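# Put phone on comic book, laptop onto its stand

## Task

Leave the phone lying flat with all of it resting on the comic book, and the laptop shut and resting on the laptop stand with its top face upward and one long edge pressed squarely against the stand's lips; at the end neither gripper may be in contact with the phone or the laptop.

## Robot and tools

Robot and frame. Two arms, left_arm and right_arm, each ending in a parallel gripper. All positions, orientations, velocities and targets use the scene frame: origin at table-top height, halfway between the arms' nominal bases; +x points out over the table, +z up, and left_arm sits on the +y side (arm names do not match image left/right). Measured bases: left_arm at (+0.031, +0.243, 0) m, quat_wxyz (+1.000, 0, 0, +0.014); right_arm at (-0.029, -0.309, 0) m, quat_wxyz (+1.000, 0, 0, +0.003). A camera mast is fixed behind the arms. The fingers of a gripper extend along its own +z axis and separate along its y axis; end_effector_position is the spot between the pads, roughly 1 cm short of the fingertips. Reported hand poses may be off by a few centimetres, more when reaching far.

execute_actions(actions, cameras). actions is a list of actions; each action is a table of up to 15 rows, one row per 1/30 s step; if fewer than 15 rows are given, the last row repeats. Every row is a single flat list of 14 numbers in [-1, 1] covering both arms: left_arm dx, dy, dz, rx, ry, rz, opening, then right_arm in the same order. The six pose numbers are offsets along scene-frame axes from that arm's Hand target as it was when the action began; every row of the action is measured from that same starting point, not from the row before, and a new action starts from the updated Hand target, so repeating an offset keeps moving. Scale: 1.0 equals 0.6 m for dx, dy, dz and 180 degrees for the rotation; rx, ry, rz form one rotation vector, applied about the Hand target's position. Offsets longer than 1.0 overall may be shortened. opening is absolute, not an offset: +1 is fully open (0.094 m), -1 is shut. Sending all six pose zeros re-requests the current Hand target; a 0 opening is a real command (half open), so resend an arm's present opening to keep it. cameras: list of names, ["all"] or []; images come by default only with an empty actions list. An empty call also reports the scene number and fields other results may omit.

move(target, speed, blend, opening_speed, grip_force, blocking, cameras). target is one 14-number row laid out as above, or a list of up to 15 such rows; every row is an offset from the same starting Hand targets, not from the previous row. The gripper travels a straight line at up to speed m/s (0.002 to 4.3, default 0.25; rotation up to twice that in rad/s), one value or one per target. blend (m) rounds corners of a list; 0 stops at each target. opening_speed (per second on the -1..+1 scale, at least 0.2) closes or opens gradually; use it on fragile things. grip_force is newtons per finger pad, 10 to 50, one value or one per arm; it persists, and lower values make closing slow. blocking=false returns after about 0.5 s while the move keeps running. A move is capped at 10 s and does not avoid obstacles or the other arm. The result adds a move: line with the ending (done, off_target, moving, held, fault) and any limits (paced means the command was clipped, held means steps were withheld). done means within 10 mm and 2 degrees; it says nothing about contact.

wait(seconds 0 to 10) lets time pass holding the last command. stop() brakes a running move. zoom_image(camera, region) enlarges part of the newest image from cam_head_left or cam_head_right; region is [x0, y0, x1, y1] pixels from the top-left, at most 504 each way. Full images are 896x504. finished_scene(scene) ends the current scene (1 or 2) permanently; call it only once the goal holds steadily.

Reading results. Hand target is the last commanded pose after clipping; the gripper often rests a few cm short of it due to friction and weight, which by itself is not contact; send the remaining gap as a fresh offset. Each step limits commanded orientation to 40 degrees from the measured one. grip_measured uses the opening scale (may read up to ~2.5 mm wide when empty; under a hard squeeze a bit narrower than the part). The last Joint positions entry is the opening in metres. Joint velocities may say within noise. Joint torques include the arm's own weight and have offsets; entries 3 and 4 wrap at ±28 N m. grip_effort_nm is gripper motor effort (negative closing), not pad force. Tool commands lists current commands. Joint ranges (rad): waist ±2.880, shoulder 0 to 3.142, elbow 0 to 3.019 (straight 2.964), wrist pitch -1.693 to 1.571, wrist yaw ±1.571, wrist roll ±2.094.

Cautions. Nothing may fall off the table or be left off it. Avoid drops, releasing moving objects, fast or hard contact, and pushing far past a contact; a blocked arm keeps pushing until recommanded, so back the target off. Never let the arms, grippers or wrist cameras touch each other, and do not close one gripper on the other's fingers. Route paths around, not close past, an arm's own base. Holding loads, stretching out or pushing unreachably heats motors; MOTOR HOT warns near 85 °C, and at 100 °C an OVER-TEMPERATURE FAULT drops that arm for 30 to 60 s or more. Loose objects may occasionally be nudged by outside pushes; check before finishing. Time spent thinking also runs the clock, and smooth, efficient motion is preferred.

Each tool is called after ">>>" by a JSON object that holds its "api" and its "payload", one argument or row to a line.

## Session

>>> {"api": "execute_actions", "payload": {
  "actions": []
}}

Scene clock: 0.00 s.
left_arm: end_effector_position=(+0.4918, +0.7722, +0.2721) grip_measured=+1.000 grip_effort_nm=n/a end_effector_quat_wxyz=(+0.538, +0.343, +0.763, +0.102) | right_arm: end_effector_position=(+0.0818, -0.5453, +0.1553) grip_measured=+1.000 grip_effort_nm=n/a end_effector_quat_wxyz=(-0.017, +0.931, +0.365, +0.017)
Joint positions: left_arm=[1.048 1.958 1.826 -0.907 1.087 1.594 0.094] | right_arm=[-1.159 1.066 0.823 -1.361 -0.035 1.239 0.094]
Joint velocities: within noise
Joint torques (N m): no reading
Motor temperatures (°C): left_arm=[23 25 27 24 28 25 28] | right_arm=[27 30 27 25 24 24 25]
Heat: left arm: hottest wrist yaw 28 °C; right arm: hottest shoulder 30 °C.
Hand target: left_arm +0.4940, +0.7762, +0.2939; +0.539, +0.352, +0.755, +0.121 | right_arm +0.0850, -0.5526, +0.1636; -0.006, +0.931, +0.366, +0.017
Tool commands: left_gripper/opening=+1.0 right_gripper/opening=+1.0

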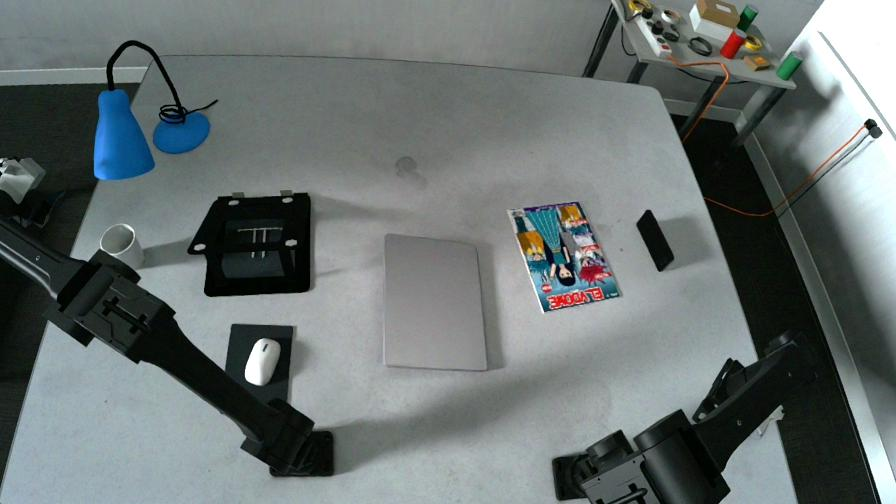

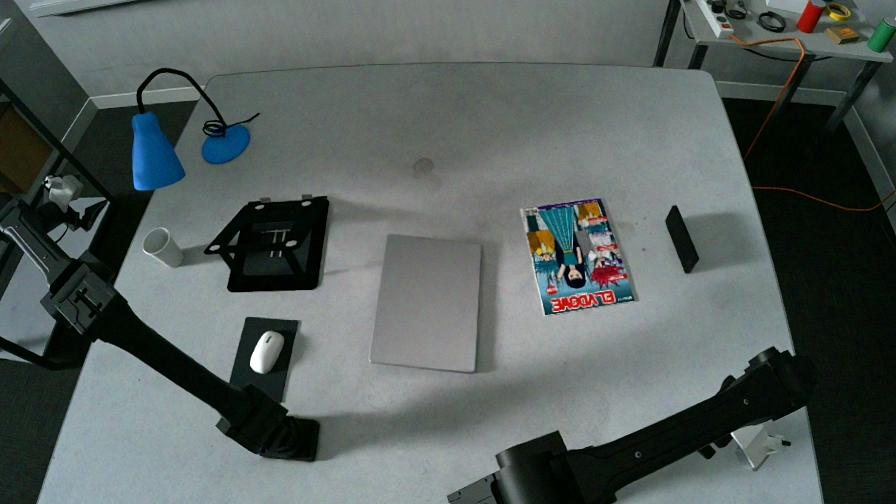

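>>> {"api": "zoom_image", "payload": {
  "camera": "cam_head_left",
  "region": [180, 180, 340, 310]
}}

>>> {"api": "zoom_image", "payload": {
  "camera": "cam_head_right",
  "region": [190, 180, 350, 310]
}}

>>> {"api": "zoom_image", "payload": {
  "camera": "cam_head_right",
  "region": [350, 190, 510, 400]
}}

>>> {"api": "zoom_image", "payload": {
  "camera": "cam_head_right",
  "region": [500, 180, 720, 330]
}}

>>> {"api": "zoom_image", "payload": {
  "camera": "cam_head_left",
  "region": [360, 210, 510, 390]
}}

Scaled by 3.150.

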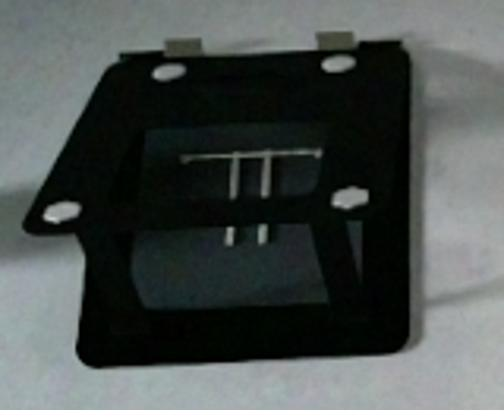

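Scaled by 3.150.

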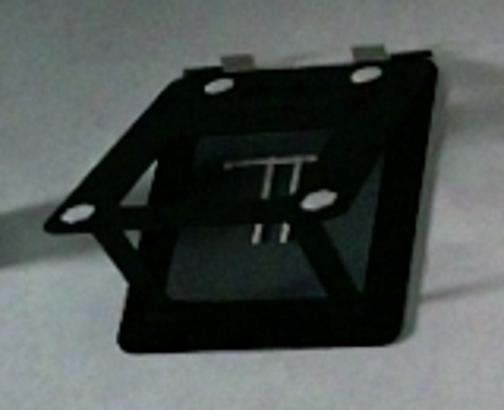

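Scaled by 2.400.

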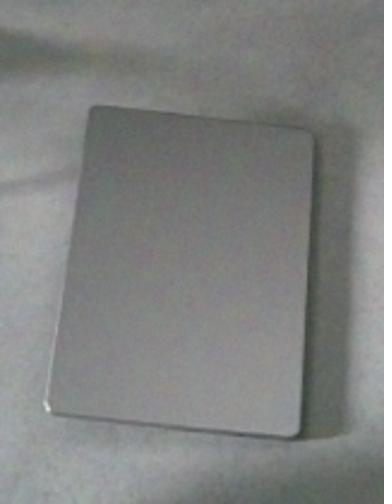

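Scaled by 2.291.

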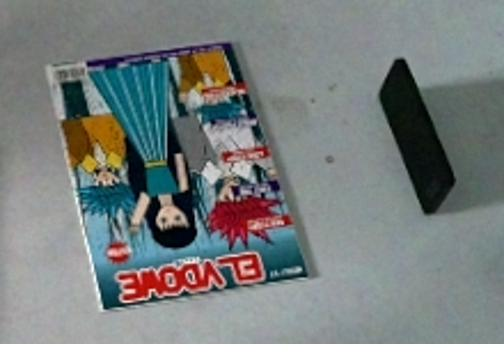

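Scaled by 2.800.

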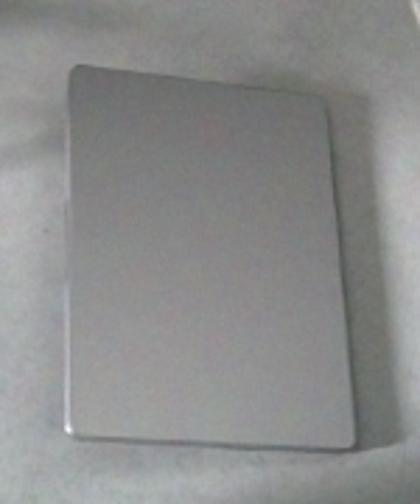

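>>> {"api": "move", "payload": {
  "target": [
    [0,0,0,0,0,0,1,0,0.03,0.1,0,0,0,1],
    [0,0,0,0,0,0,1,0.69,0.09,0.1,0,0,-0.24,0]
  ],
  "blend": [0.03,0],
  "cameras": ["all"]
}}

Scene clock: 30.13 s.
left_arm: end_effector_position=(+0.4918, +0.7722, +0.2721) grip_measured=+1.000 grip_effort_nm=0.03 end_effector_quat_wxyz=(+0.538, +0.343, +0.763, +0.102) | right_arm: end_effector_position=(+0.4812, -0.4943, +0.2152) grip_measured=+0.002 grip_effort_nm=-0.08 end_effector_quat_wxyz=(-0.109, +0.943, +0.309, +0.065)
Joint positions: left_arm=[1.048 1.958 1.826 -0.907 1.087 1.594 0.094] | right_arm=[-0.432 1.796 1.725 -1.552 -0.25 2.076 0.047]
Joint torques (N m): left_arm=[-1.14 -23.71 13.71 0.99 0.49 -0.03] | right_arm=[0.85 -18.37 12.82 -0.36 -0.14 0.23]
Motor temperatures (°C): left_arm=[23 30 30 24 28 24 27] | right_arm=[27 30 34 25 24 24 25]
Heat: left arm: hottest shoulder 30 °C; right arm: hottest elbow 34 °C.
Hand target: left_arm +0.4940, +0.7762, +0.2939; +0.539, +0.352, +0.755, +0.121 | right_arm +0.4991, -0.4987, +0.2236; +0.001, +1.000, -0.003, +0.018
Off the commanded pose: left_arm 0.022 m, 3 deg | right_arm 0.020 m, 39 deg.
joint sent to its limit (right arm) — joint 6 (wrist roll), upper limit. The joint targets are off in orientation, not in position.
move: off_target (left_arm, right_arm); target 2's new opening was sent with right_arm's hand 0.020 m and 39 deg from that target

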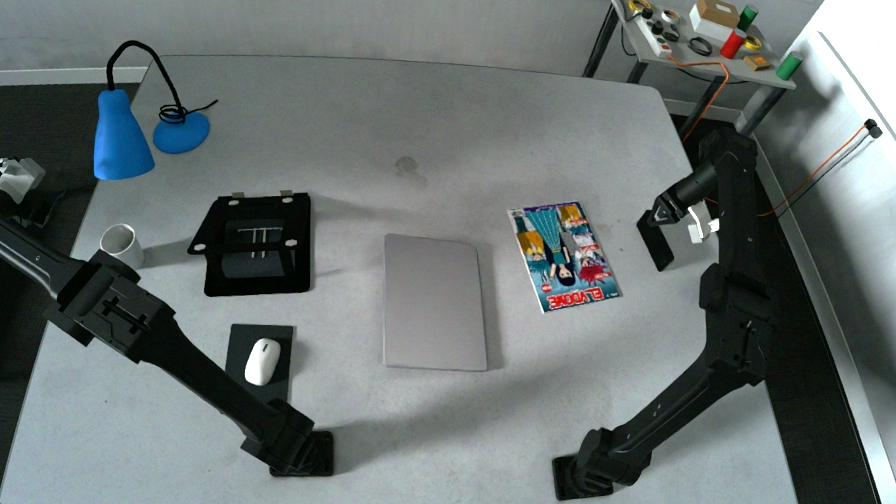

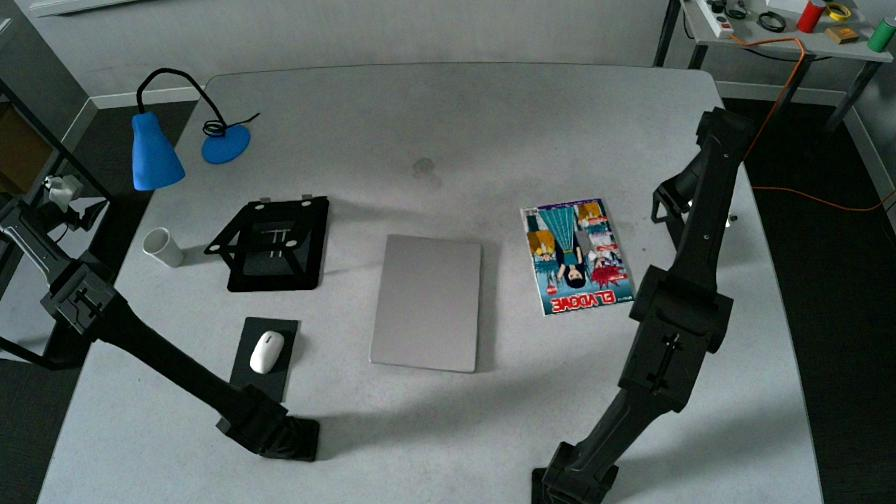

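>>> {"api": "move", "payload": {
  "target": [
    [0,0,0,0,0,0,1,0,0,0,0,0,0.5,1],
    [0,0,0,0,0,0,1,0,0,0,0,0,0.96,1]
  ],
  "speed": 0.4,
  "blend": [0.03,0],
  "cameras": ["all"]
}}

>>> {"api": "zoom_image", "payload": {
  "camera": "cam_head_left",
  "region": [600, 160, 760, 300]
}}

>>> {"api": "zoom_image", "payload": {
  "camera": "cam_head_right",
  "region": [600, 160, 760, 300]
}}

Scene clock: 41.00 s.
left_arm: end_effector_position=(+0.4918, +0.7722, +0.2721) grip_measured=+1.000 grip_effort_nm=0.02 end_effector_quat_wxyz=(+0.538, +0.343, +0.763, +0.102) | right_arm: end_effector_position=(+0.4804, -0.4986, +0.2162) grip_measured=+0.999 grip_effort_nm=0.06 end_effector_quat_wxyz=(-0.029, +0.075, +0.997, +0.004)
Joint positions: left_arm=[1.048 1.958 1.826 -0.907 1.087 1.594 0.094] | right_arm=[-0.358 1.805 1.755 -1.577 0.008 -0.202 0.094]
Joint torques (N m): left_arm=[-2.32 -23.65 13.71 0.92 0.47 -0.06] | right_arm=[1.38 -18.37 12.77 -0.27 -0.05 0.05]
Heat: left arm: hottest shoulder 31 °C; right arm: hottest elbow 35 °C.
Hand target: left_arm +0.4940, +0.7762, +0.2939; +0.539, +0.352, +0.755, +0.121 | right_arm +0.4990, -0.4987, +0.2236; -0.018, +0.066, +0.998, +0.002
Off the commanded pose: left_arm 0.022 m, 3 deg | right_arm 0.020 m, 2 deg.
move: off_target (left_arm, right_arm); blend cut to 0 m at target 1

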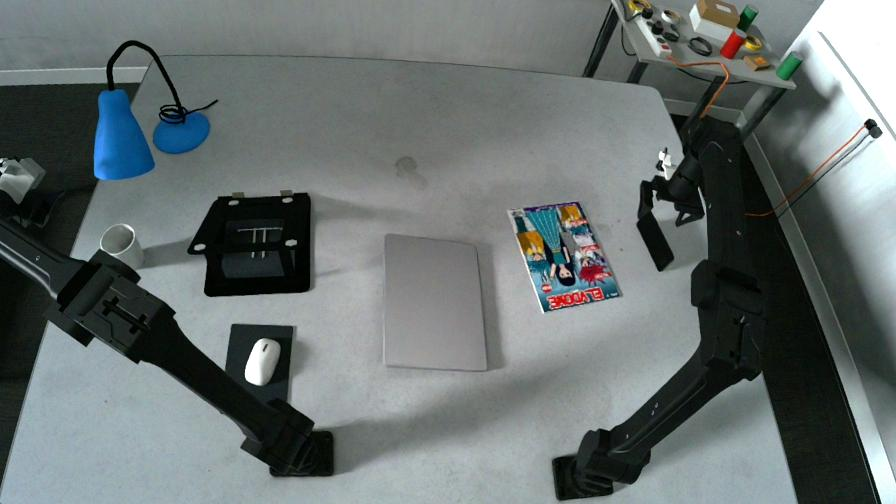

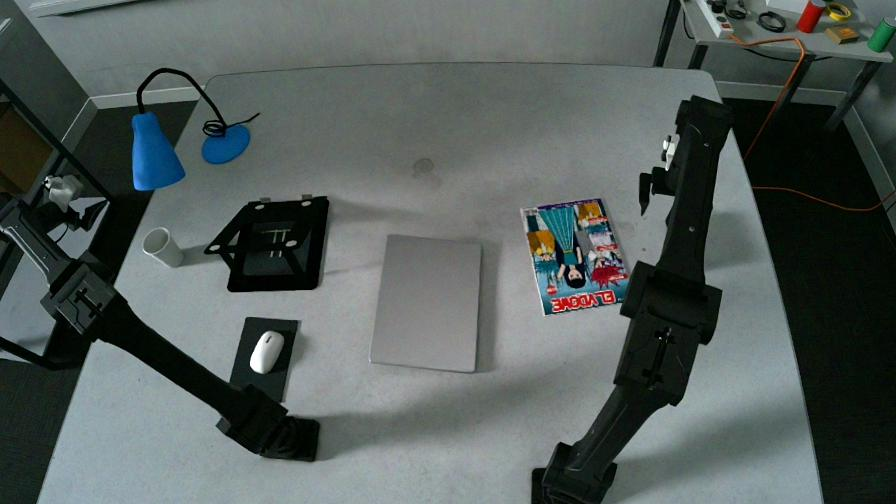

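Scaled by 3.150.

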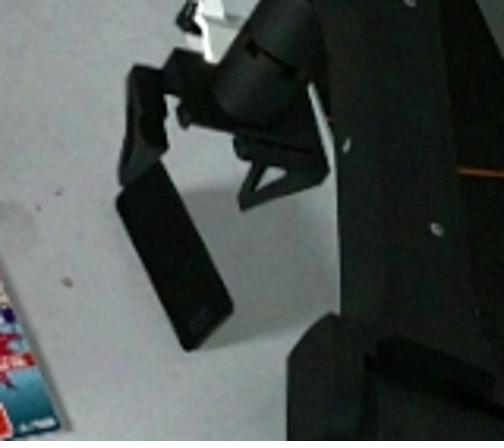

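Scaled by 3.150.

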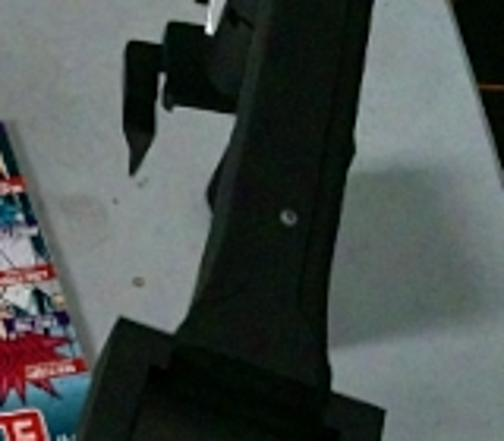

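>>> {"api": "move", "payload": {
  "target": [0,0,0,0,0,0,1,0.037,-0.1,-0.15,0,0,0,1],
  "cameras": ["all"]
}}

>>> {"api": "zoom_image", "payload": {
  "camera": "cam_head_left",
  "region": [600, 160, 760, 300]
}}

>>> {"api": "zoom_image", "payload": {
  "camera": "cam_head_right",
  "region": [620, 140, 780, 280]
}}

Scene clock: 50.73 s.
left_arm: end_effector_position=(+0.4918, +0.7722, +0.2721) grip_measured=+1.000 grip_effort_nm=0.03 end_effector_quat_wxyz=(+0.538, +0.343, +0.763, +0.102) | right_arm: end_effector_position=(+0.5046, -0.5499, +0.1239) grip_measured=+0.999 grip_effort_nm=0.06 end_effector_quat_wxyz=(-0.039, +0.068, +0.997, +0.010)
Joint positions: left_arm=[1.048 1.958 1.826 -0.907 1.087 1.594 0.094] | right_arm=[-0.426 1.971 1.755 -1.435 0.009 -0.283 0.094]
Joint torques (N m): left_arm=[-0.73 -23.71 13.52 0.96 0.48 -0.06] | right_arm=[0.44 -21.48 11.48 0.27 0.04 0.09]
Heat: left arm: hottest shoulder 31 °C; right arm: hottest elbow 37 °C.
Hand target: left_arm +0.4940, +0.7762, +0.2939; +0.539, +0.352, +0.755, +0.121 | right_arm +0.5212, -0.5587, +0.1335; -0.018, +0.066, +0.998, +0.002
Off the commanded pose: left_arm 0.022 m, 3 deg | right_arm 0.021 m, 3 deg.
move: off_target (left_arm, right_arm)

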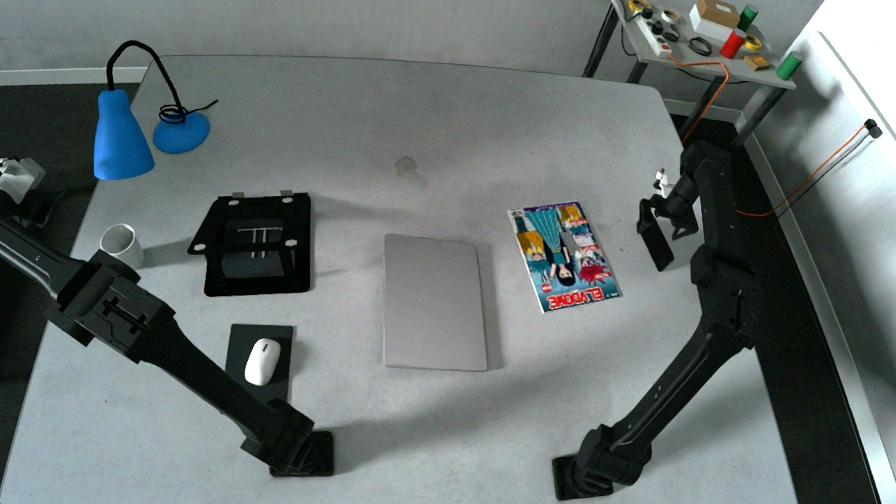

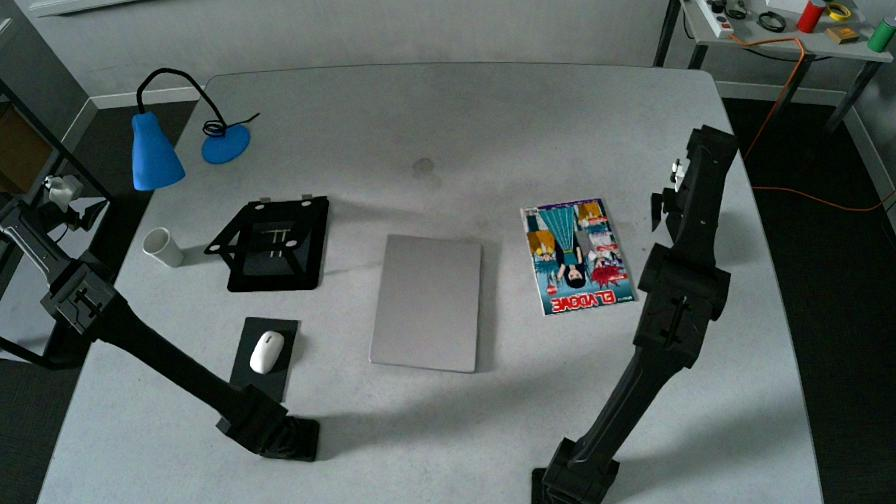

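Scaled by 3.150.

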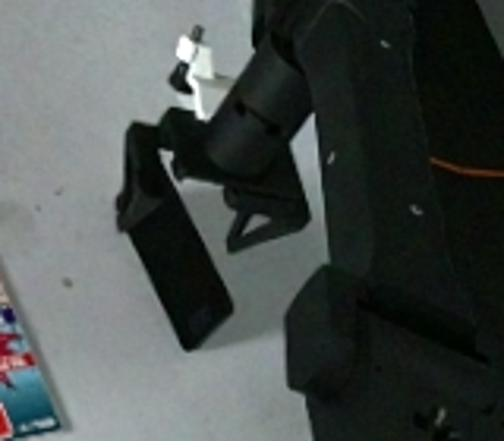

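Scaled by 3.150.

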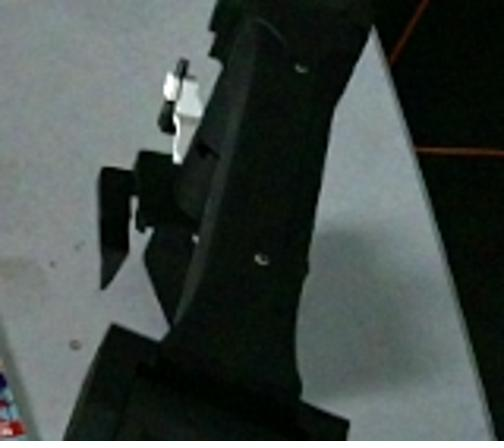

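>>> {"api": "move", "payload": {
  "target": [0,0,0,0,0,0,1,0.065,-0.092,-0.03,0,0,0,1],
  "cameras": ["all"]
}}

>>> {"api": "zoom_image", "payload": {
  "camera": "cam_head_left",
  "region": [600, 160, 760, 300]
}}

>>> {"api": "zoom_image", "payload": {
  "camera": "cam_head_right",
  "region": [620, 140, 780, 280]
}}

Scene clock: 57.83 s.
left_arm: end_effector_position=(+0.4918, +0.7722, +0.2721) grip_measured=+1.000 grip_effort_nm=0.03 end_effector_quat_wxyz=(+0.538, +0.343, +0.763, +0.102) | right_arm: end_effector_position=(+0.5472, -0.6049, +0.1103) grip_measured=+0.999 grip_effort_nm=0.06 end_effector_quat_wxyz=(-0.028, +0.068, +0.997, +0.007)
Joint positions: left_arm=[1.048 1.958 1.826 -0.907 1.087 1.594 0.094] | right_arm=[-0.476 2.141 1.997 -1.484 0.01 -0.335 0.094]
Joint torques (N m): left_arm=[-1.67 -23.06 13.63 1.03 0.5 -0.01] | right_arm=[0.38 -23.65 12.33 -0.23 0.05 0.07]
Heat: left arm: hottest shoulder 32 °C; right arm: hottest elbow 38 °C.
Hand target: left_arm +0.4940, +0.7762, +0.2939; +0.539, +0.352, +0.755, +0.121 | right_arm +0.5602, -0.6140, +0.1155; -0.018, +0.066, +0.998, +0.002
Off the commanded pose: left_arm 0.022 m, 3 deg | right_arm 0.017 m, 1 deg.
move: off_target (left_arm, right_arm)

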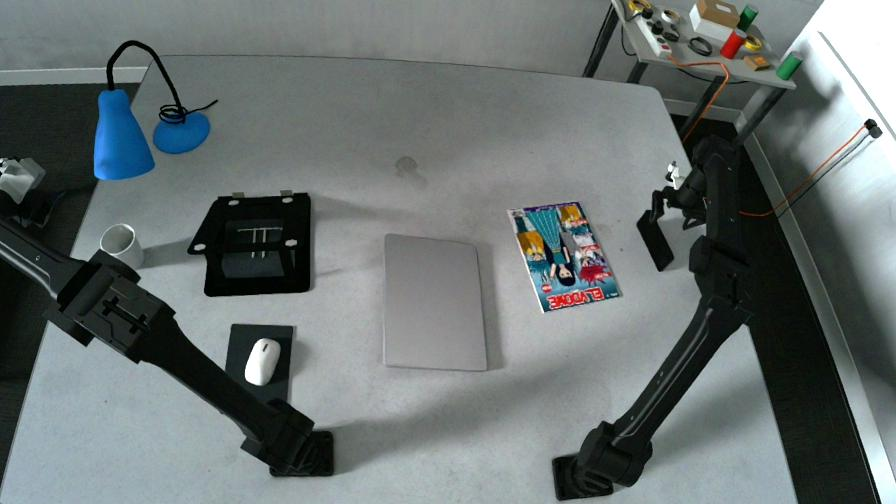

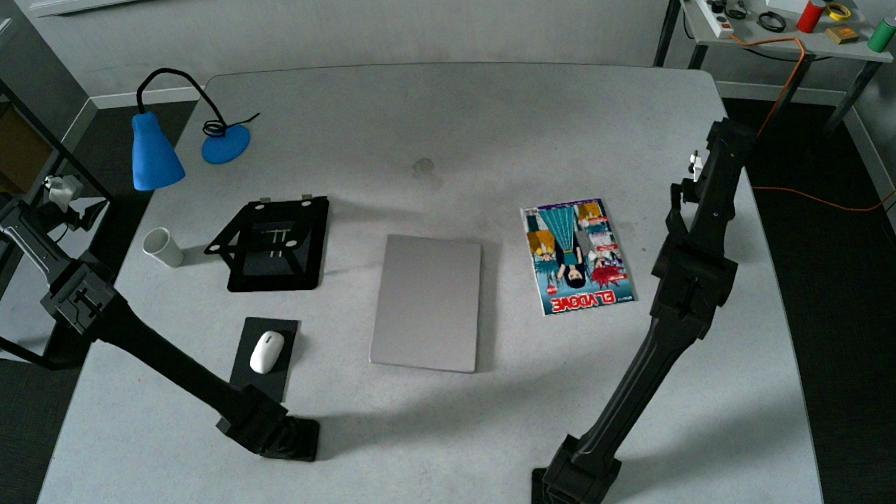

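Scaled by 3.150.

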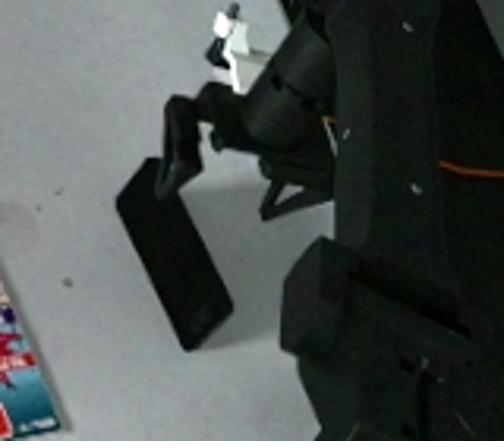

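Scaled by 3.150.

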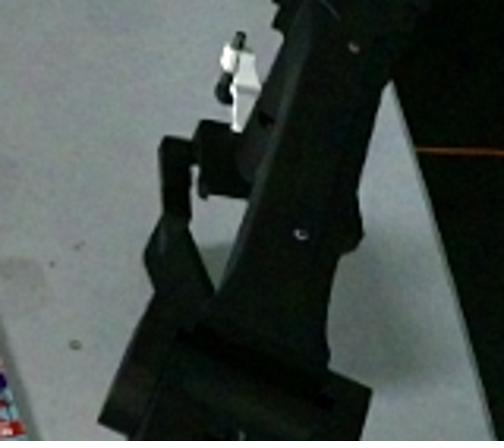

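>>> {"api": "move", "payload": {
  "target": [0,0,0,0,0,0,1,-0.004,-0.009,-0.103,0,0,0,1],
  "speed": 0.12,
  "cameras": ["all"]
}}

>>> {"api": "zoom_image", "payload": {
  "camera": "cam_head_left",
  "region": [600, 160, 760, 300]
}}

>>> {"api": "zoom_image", "payload": {
  "camera": "cam_head_right",
  "region": [620, 140, 780, 280]
}}

Scene clock: 63.57 s.
left_arm: end_effector_position=(+0.4918, +0.7722, +0.2721) grip_measured=+1.000 grip_effort_nm=0.03 end_effector_quat_wxyz=(+0.538, +0.343, +0.763, +0.102) | right_arm: end_effector_position=(+0.5618, -0.6137, +0.0740) grip_measured=+0.999 grip_effort_nm=0.06 end_effector_quat_wxyz=(-0.007, +0.064, +0.998, -0.002)
Joint positions: left_arm=[1.048 1.958 1.826 -0.907 1.087 1.594 0.094] | right_arm=[-0.478 2.179 1.967 -1.37 0.01 -0.343 0.094]
Joint torques (N m): left_arm=[-1.73 -24 13.6 1.16 0.55 0.01] | right_arm=[0.03 -24 7.62 0.47 0.05 0.08]
Heat: left arm: hottest shoulder 32 °C; right arm: hottest elbow 38 °C.
Hand target: left_arm +0.4940, +0.7762, +0.2939; +0.539, +0.352, +0.755, +0.121 | right_arm +0.5578, -0.6193, +0.0537; -0.018, +0.066, +0.998, +0.002
Off the commanded pose: left_arm 0.022 m, 3 deg | right_arm 0.022 m, 1 deg.
move: off_target (left_arm, right_arm)

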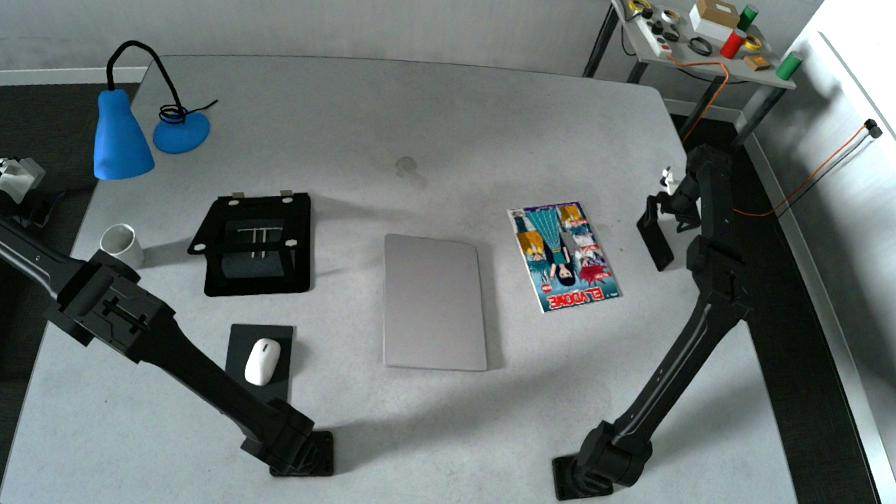

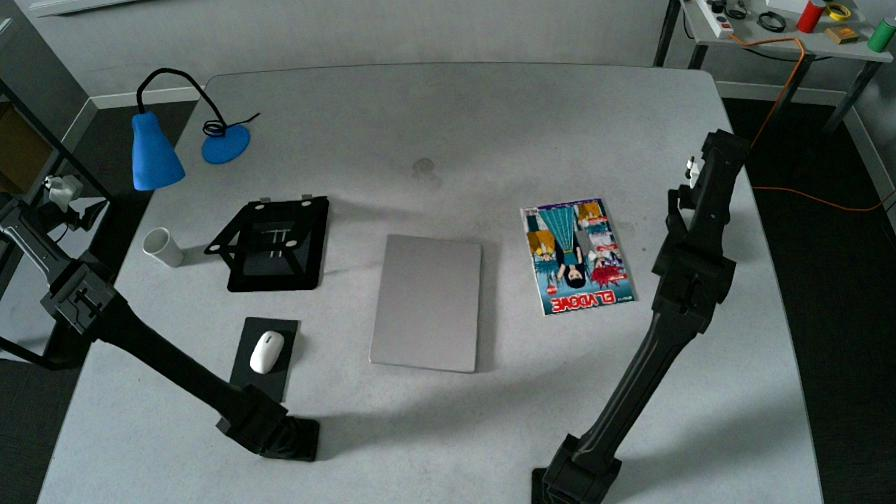

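Scaled by 3.150.

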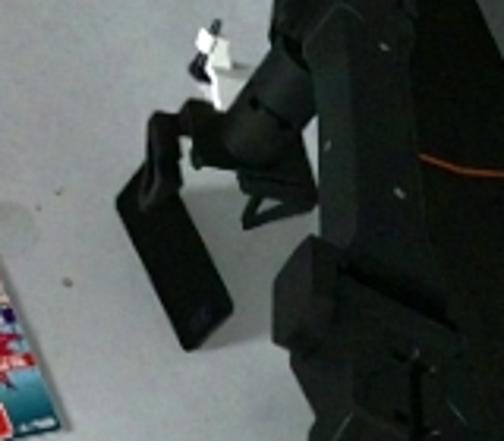

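Scaled by 3.150.

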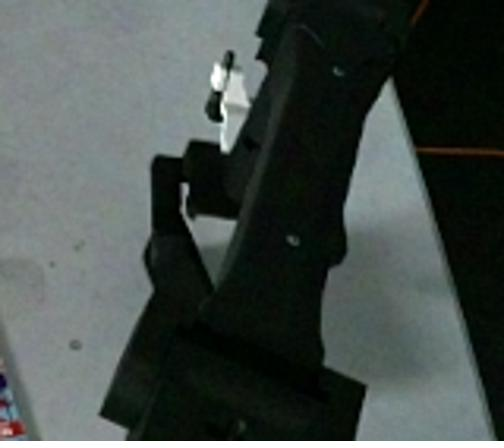

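>>> {"api": "move", "payload": {
  "target": [0,0,0,0,0,0,1,-0.012,0.002,-0.025,0,0,0,1],
  "speed": 0.12
}}

Scene clock: 70.97 s.
left_arm: end_effector_position=(+0.4918, +0.7722, +0.2721) grip_measured=+1.000 grip_effort_nm=0.03 end_effector_quat_wxyz=(+0.538, +0.343, +0.763, +0.102) | right_arm: end_effector_position=(+0.5570, -0.6124, +0.0561) grip_measured=+0.999 grip_effort_nm=0.06 end_effector_quat_wxyz=(-0.008, +0.064, +0.998, -0.002)
Joint positions: left_arm=[1.048 1.958 1.826 -0.907 1.087 1.594 0.094] | right_arm=[-0.479 2.179 1.918 -1.324 0.01 -0.347 0.094]
Joint torques (N m): left_arm=[-1.79 -23.65 13.67 1.09 0.51 -0.05] | right_arm=[-0.26 -25 6.86 0.47 0.06 0.08]
Motor temperatures (°C): left_arm=[23 32 32 24 28 24 27] | right_arm=[27 35 38 25 24 24 25]
Heat: left arm: hottest shoulder 32 °C; right arm: hottest elbow 38 °C.
Hand target: left_arm +0.4940, +0.7762, +0.2939; +0.539, +0.352, +0.755, +0.121 | right_arm +0.5506, -0.6182, +0.0387; -0.018, +0.066, +0.998, +0.002
Off the commanded pose: left_arm 0.022 m, 3 deg | right_arm 0.019 m, 1 deg.
move: off_target (left_arm, right_arm)

>>> {"api": "move", "payload": {
  "target": [0,0,0,0,0,0,1,0,0.014,0,0,0,0,1]
}}

>>> {"api": "move", "payload": {
  "target": [0,0,0,0,0,0,1,0,0,0,0,0,0,-1],
  "opening_speed": 0.4,
  "grip_force": 25,
  "cameras": ["all"]
}}

>>> {"api": "zoom_image", "payload": {
  "camera": "cam_head_left",
  "region": [600, 160, 760, 300]
}}

Scene clock: 74.20 s.
left_arm: end_effector_position=(+0.4918, +0.7722, +0.2721) grip_measured=+1.000 grip_effort_nm=0.03 end_effector_quat_wxyz=(+0.538, +0.343, +0.763, +0.102) | right_arm: end_effector_position=(+0.5532, -0.6105, +0.0497) grip_measured=+0.999 grip_effort_nm=0.06 end_effector_quat_wxyz=(-0.013, +0.064, +0.998, +0.000)
Joint positions: left_arm=[1.048 1.958 1.826 -0.907 1.087 1.594 0.094] | right_arm=[-0.479 2.179 1.901 -1.316 0.01 -0.347 0.094]
Joint torques (N m): left_arm=[-2.26 -23.53 13.87 1.26 0.5 -0.07] | right_arm=[0.5 -25.11 6.97 0.39 0.05 0.19]
Heat: left arm: hottest elbow 33 °C; right arm: hottest elbow 37 °C.
Hand target: left_arm +0.4940, +0.7762, +0.2939; +0.539, +0.352, +0.755, +0.121 | right_arm +0.5506, -0.6097, +0.0387; -0.018, +0.066, +0.998, +0.002
Off the commanded pose: left_arm 0.022 m, 3 deg | right_arm 0.011 m, 1 deg.
move: off_target (left_arm, right_arm)

Scene clock: 79.90 s.
left_arm: end_effector_position=(+0.4918, +0.7722, +0.2721) grip_measured=+1.000 grip_effort_nm=0.02 end_effector_quat_wxyz=(+0.538, +0.343, +0.763, +0.102) | right_arm: end_effector_position=(+0.5535, -0.6107, +0.0496) grip_measured=-0.823 grip_effort_nm=-0.53 end_effector_quat_wxyz=(-0.012, +0.064, +0.998, +0.000)
Joint positions: left_arm=[1.048 1.958 1.826 -0.907 1.087 1.594 0.094] | right_arm=[-0.479 2.179 1.901 -1.314 0.01 -0.347 0.008]
Joint torques (N m): left_arm=[-1.2 -23.88 13.7 1.03 0.52 -0.05] | right_arm=[0.5 -25.17 6.95 0.39 0.02 0.18]
Heat: left arm: hottest elbow 33 °C; right arm: hottest elbow 37 °C.
Hand target: left_arm +0.4940, +0.7762, +0.2939; +0.539, +0.352, +0.755, +0.121 | right_arm +0.5506, -0.6098, +0.0387; -0.018, +0.066, +0.998, +0.002
Off the commanded pose: left_arm 0.022 m, 3 deg | right_arm 0.011 m, 1 deg.
grip_force (N): 25, 25
move: off_target (left_arm, right_arm)

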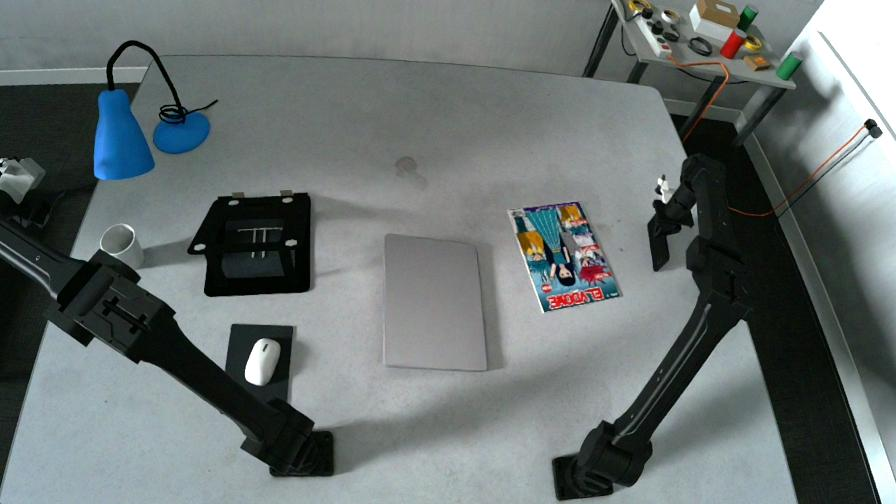

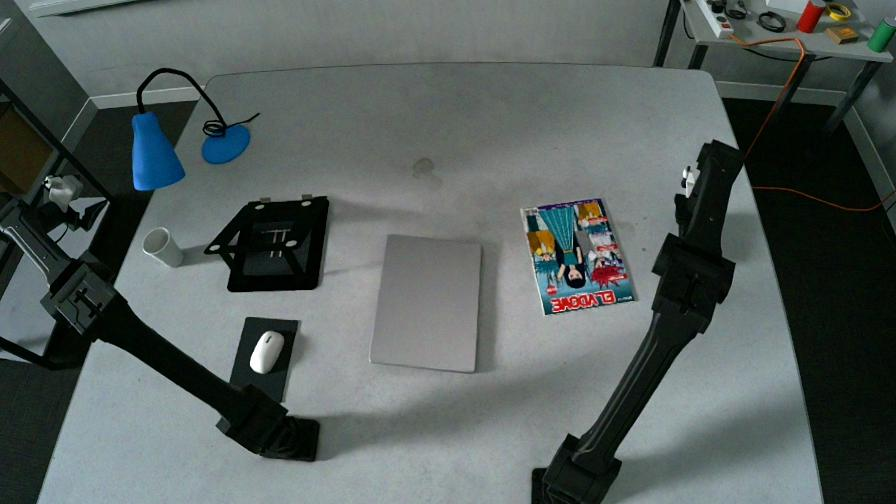

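Scaled by 3.150.

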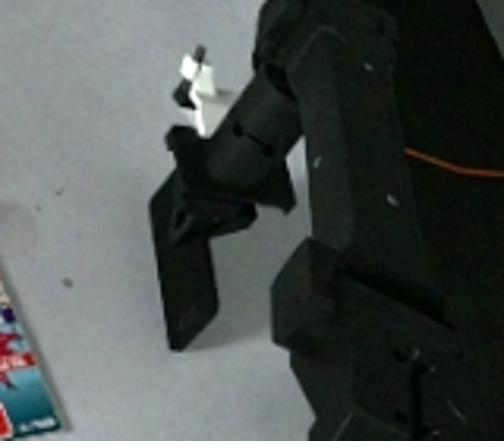

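>>> {"api": "move", "payload": {
  "target": [
    [0,0,0,0,0,0,1,0,0,0.25,0,0,0,-1],
    [0,0,0,0,0,0,1,0,0.29,0.33,0,0,0,-1],
    [0,0,0,0,0,0,1,0,0.29,0.33,0.386,-0.05,0,-1]
  ],
  "speed": 0.2,
  "blend": [0.03,0.03,0],
  "cameras": ["all"]
}}

>>> {"api": "zoom_image", "payload": {
  "camera": "cam_head_left",
  "region": [480, 130, 720, 330]
}}

>>> {"api": "zoom_image", "payload": {
  "camera": "cam_head_right",
  "region": [480, 130, 720, 330]
}}

Scene clock: 95.67 s.
left_arm: end_effector_position=(+0.4918, +0.7722, +0.2721) grip_measured=+1.000 grip_effort_nm=0.03 end_effector_quat_wxyz=(+0.538, +0.343, +0.763, +0.102) | right_arm: end_effector_position=(+0.5523, -0.4299, +0.2467) grip_measured=-0.824 grip_effort_nm=-0.58 end_effector_quat_wxyz=(+0.124, +0.098, +0.837, +0.524)
Joint positions: left_arm=[1.048 1.958 1.826 -0.907 1.087 1.594 0.094] | right_arm=[-0.476 1.976 1.817 -1.67 -1.122 -0.401 0.008]
Joint torques (N m): left_arm=[-1.08 -23.12 13.7 1.24 0.47 -0.07] | right_arm=[-0.26 -21.71 7.45 -0.61 -0.9 0.06]
Heat: left arm: hottest shoulder 33 °C; right arm: hottest shoulder 37 °C.
Hand target: left_arm +0.4940, +0.7762, +0.2939; +0.539, +0.352, +0.755, +0.121 | right_arm +0.5506, -0.4358, +0.2366; +0.021, +0.043, +0.817, +0.574
Off the commanded pose: left_arm 0.022 m, 3 deg | right_arm 0.012 m, 15 deg.
joint sent to its limit (right arm) — joint 4 (wrist pitch), lower limit. The joint targets are off in orientation, not in position.
grip_force (N): 25, 25
move: off_target (left_arm, right_arm)

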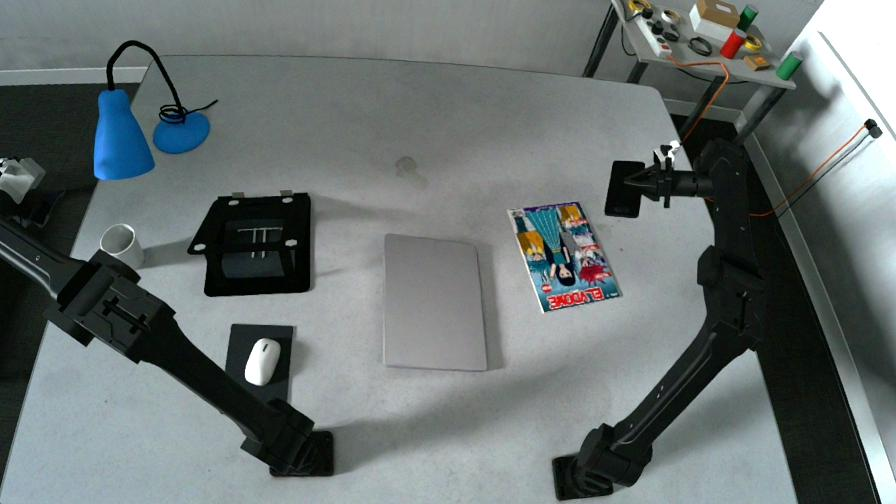

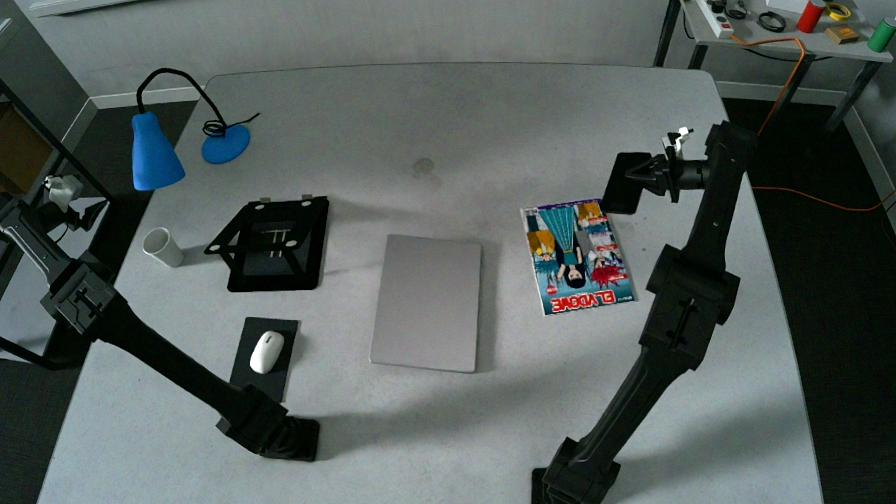

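Scaled by 2.100.

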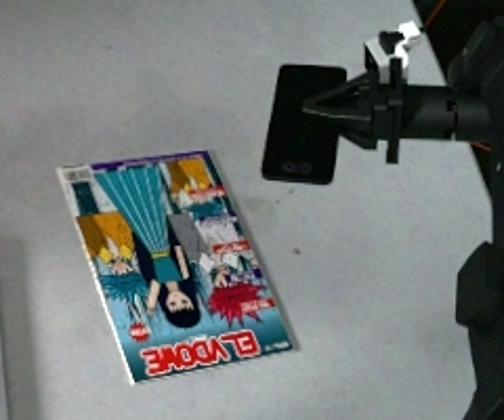

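Scaled by 2.100.

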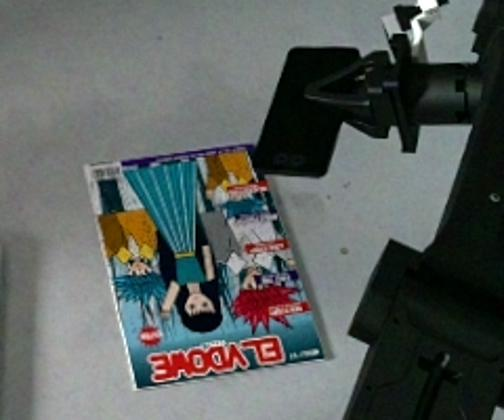

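>>> {"api": "move", "payload": {
  "target": [0,0,0,0,0,0,1,-0.083,0.05,-0.2,0,0,0,-1],
  "speed": 0.2,
  "cameras": ["all"]
}}

>>> {"api": "zoom_image", "payload": {
  "camera": "cam_head_left",
  "region": [480, 130, 720, 330]
}}

>>> {"api": "zoom_image", "payload": {
  "camera": "cam_head_right",
  "region": [480, 130, 720, 330]
}}

Scene clock: 101.83 s.
left_arm: end_effector_position=(+0.4918, +0.7722, +0.2721) grip_measured=+1.000 grip_effort_nm=0.02 end_effector_quat_wxyz=(+0.538, +0.343, +0.763, +0.102) | right_arm: end_effector_position=(+0.5019, -0.4083, +0.1186) grip_measured=-0.824 grip_effort_nm=-0.58 end_effector_quat_wxyz=(+0.058, +0.064, +0.833, +0.547)
Joint positions: left_arm=[1.048 1.958 1.826 -0.907 1.087 1.594 0.094] | right_arm=[-0.476 2.083 1.597 -1.67 -1.076 -0.674 0.008]
Joint torques (N m): left_arm=[-2.37 -23.41 13.6 1.29 0.5 -0.02] | right_arm=[0.73 -22.18 6.45 -1.06 -0.58 0.09]
Heat: left arm: hottest shoulder 33 °C; right arm: hottest shoulder 37 °C.
Hand target: left_arm +0.4940, +0.7762, +0.2939; +0.539, +0.352, +0.755, +0.121 | right_arm +0.5008, -0.4057, +0.1166; +0.021, +0.043, +0.817, +0.574
Off the commanded pose: left_arm 0.022 m, 3 deg | right_arm 0.003 m, 6 deg.
joint sent to its limit (right arm) — joint 4 (wrist pitch), lower limit. The joint targets are off in orientation, not in position.
grip_force (N): 25, 25
move: off_target (left_arm, right_arm)

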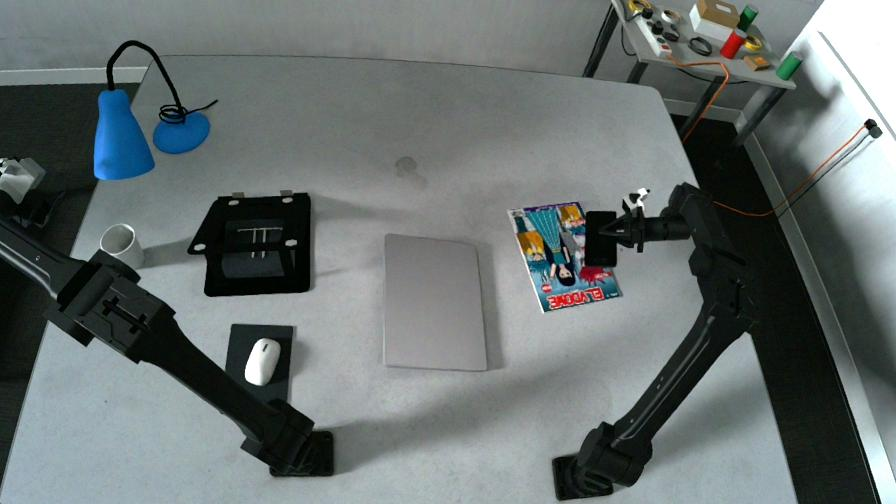

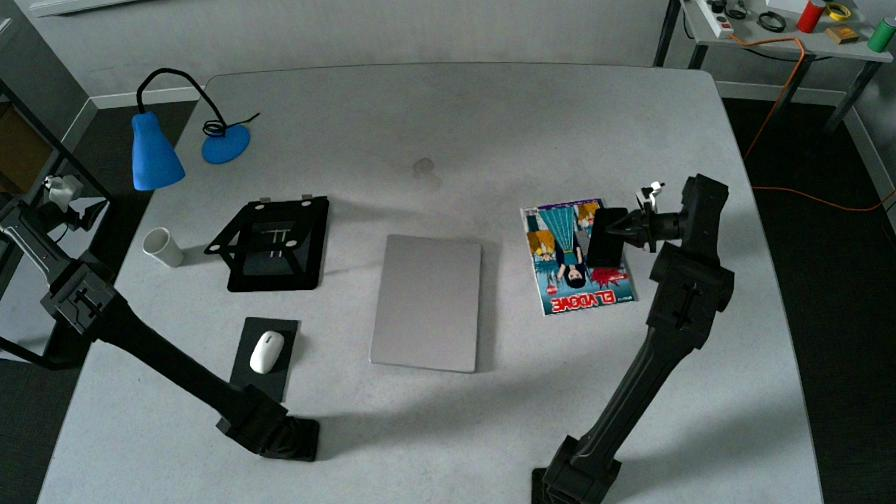

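Scaled by 2.100.

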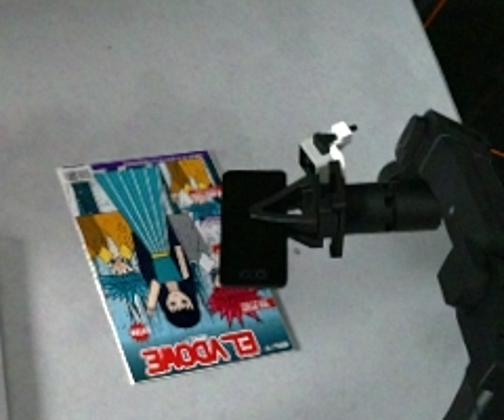

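Scaled by 2.100.

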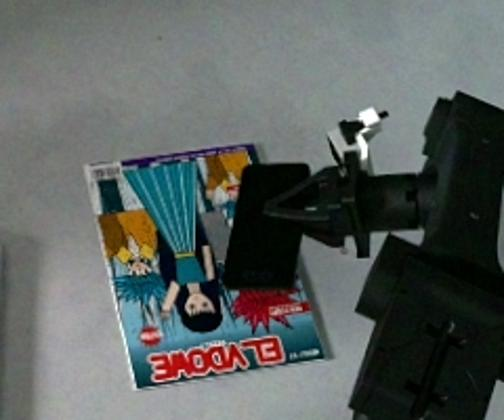

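>>> {"api": "move", "payload": {
  "target": [
    [0,0,0,0,0,0,1,0.017,0.088,-0.04,0,0,0,-1],
    [0,0,0,0,0,0,1,0.017,0.088,-0.12,0,0,0,-1]
  ],
  "speed": 0.15,
  "blend": [0.02,0],
  "cameras": ["all"]
}}

>>> {"api": "zoom_image", "payload": {
  "camera": "cam_head_left",
  "region": [480, 160, 720, 360]
}}

>>> {"api": "zoom_image", "payload": {
  "camera": "cam_head_right",
  "region": [480, 160, 720, 360]
}}

Scene clock: 111.00 s.
left_arm: end_effector_position=(+0.4918, +0.7722, +0.2721) grip_measured=+1.000 grip_effort_nm=0.03 end_effector_quat_wxyz=(+0.538, +0.343, +0.763, +0.102) | right_arm: end_effector_position=(+0.5106, -0.3540, +0.0489) grip_measured=-0.824 grip_effort_nm=-0.58 end_effector_quat_wxyz=(+0.021, +0.043, +0.819, +0.572)
Joint positions: left_arm=[1.048 1.958 1.826 -0.907 1.087 1.594 0.094] | right_arm=[-0.381 2.209 1.574 -1.591 -1.12 -0.691 0.008]
Joint torques (N m): left_arm=[-1.38 -23.18 13.71 1.18 0.56 -0.09] | right_arm=[0.67 -22.71 5.65 -0.49 -0.65 0.06]
Heat: left arm: hottest elbow 34 °C; right arm: hottest shoulder 37 °C.
Hand target: left_arm +0.4940, +0.7762, +0.2939; +0.539, +0.352, +0.755, +0.121 | right_arm +0.5111, -0.3529, +0.0447; +0.021, +0.043, +0.817, +0.574
Off the commanded pose: left_arm 0.022 m, 3 deg | right_arm 0.004 m, 0 deg.
grip_force (N): 25, 25
move: off_target (left_arm)

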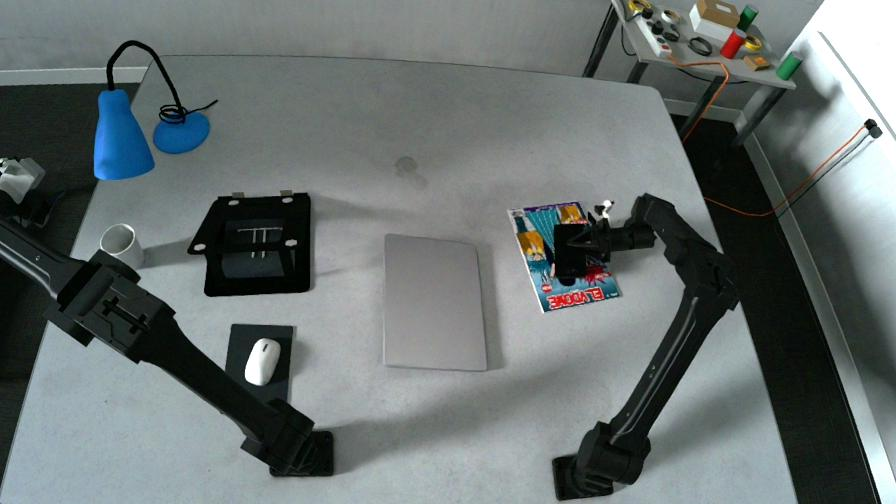

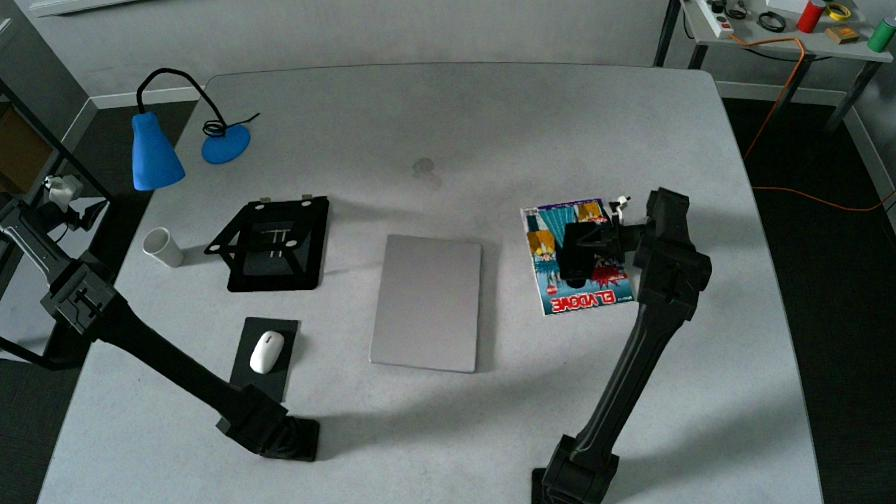

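Scaled by 2.100.

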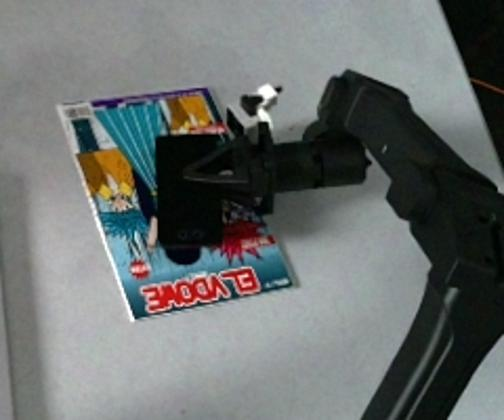

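Scaled by 2.100.

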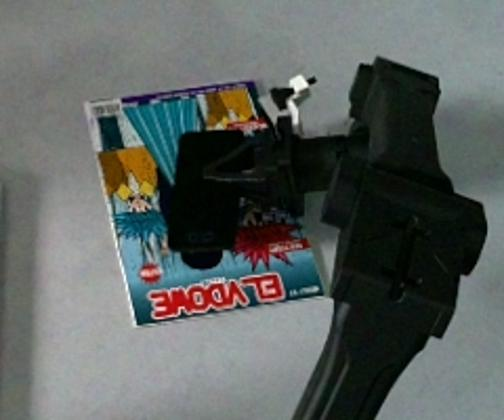

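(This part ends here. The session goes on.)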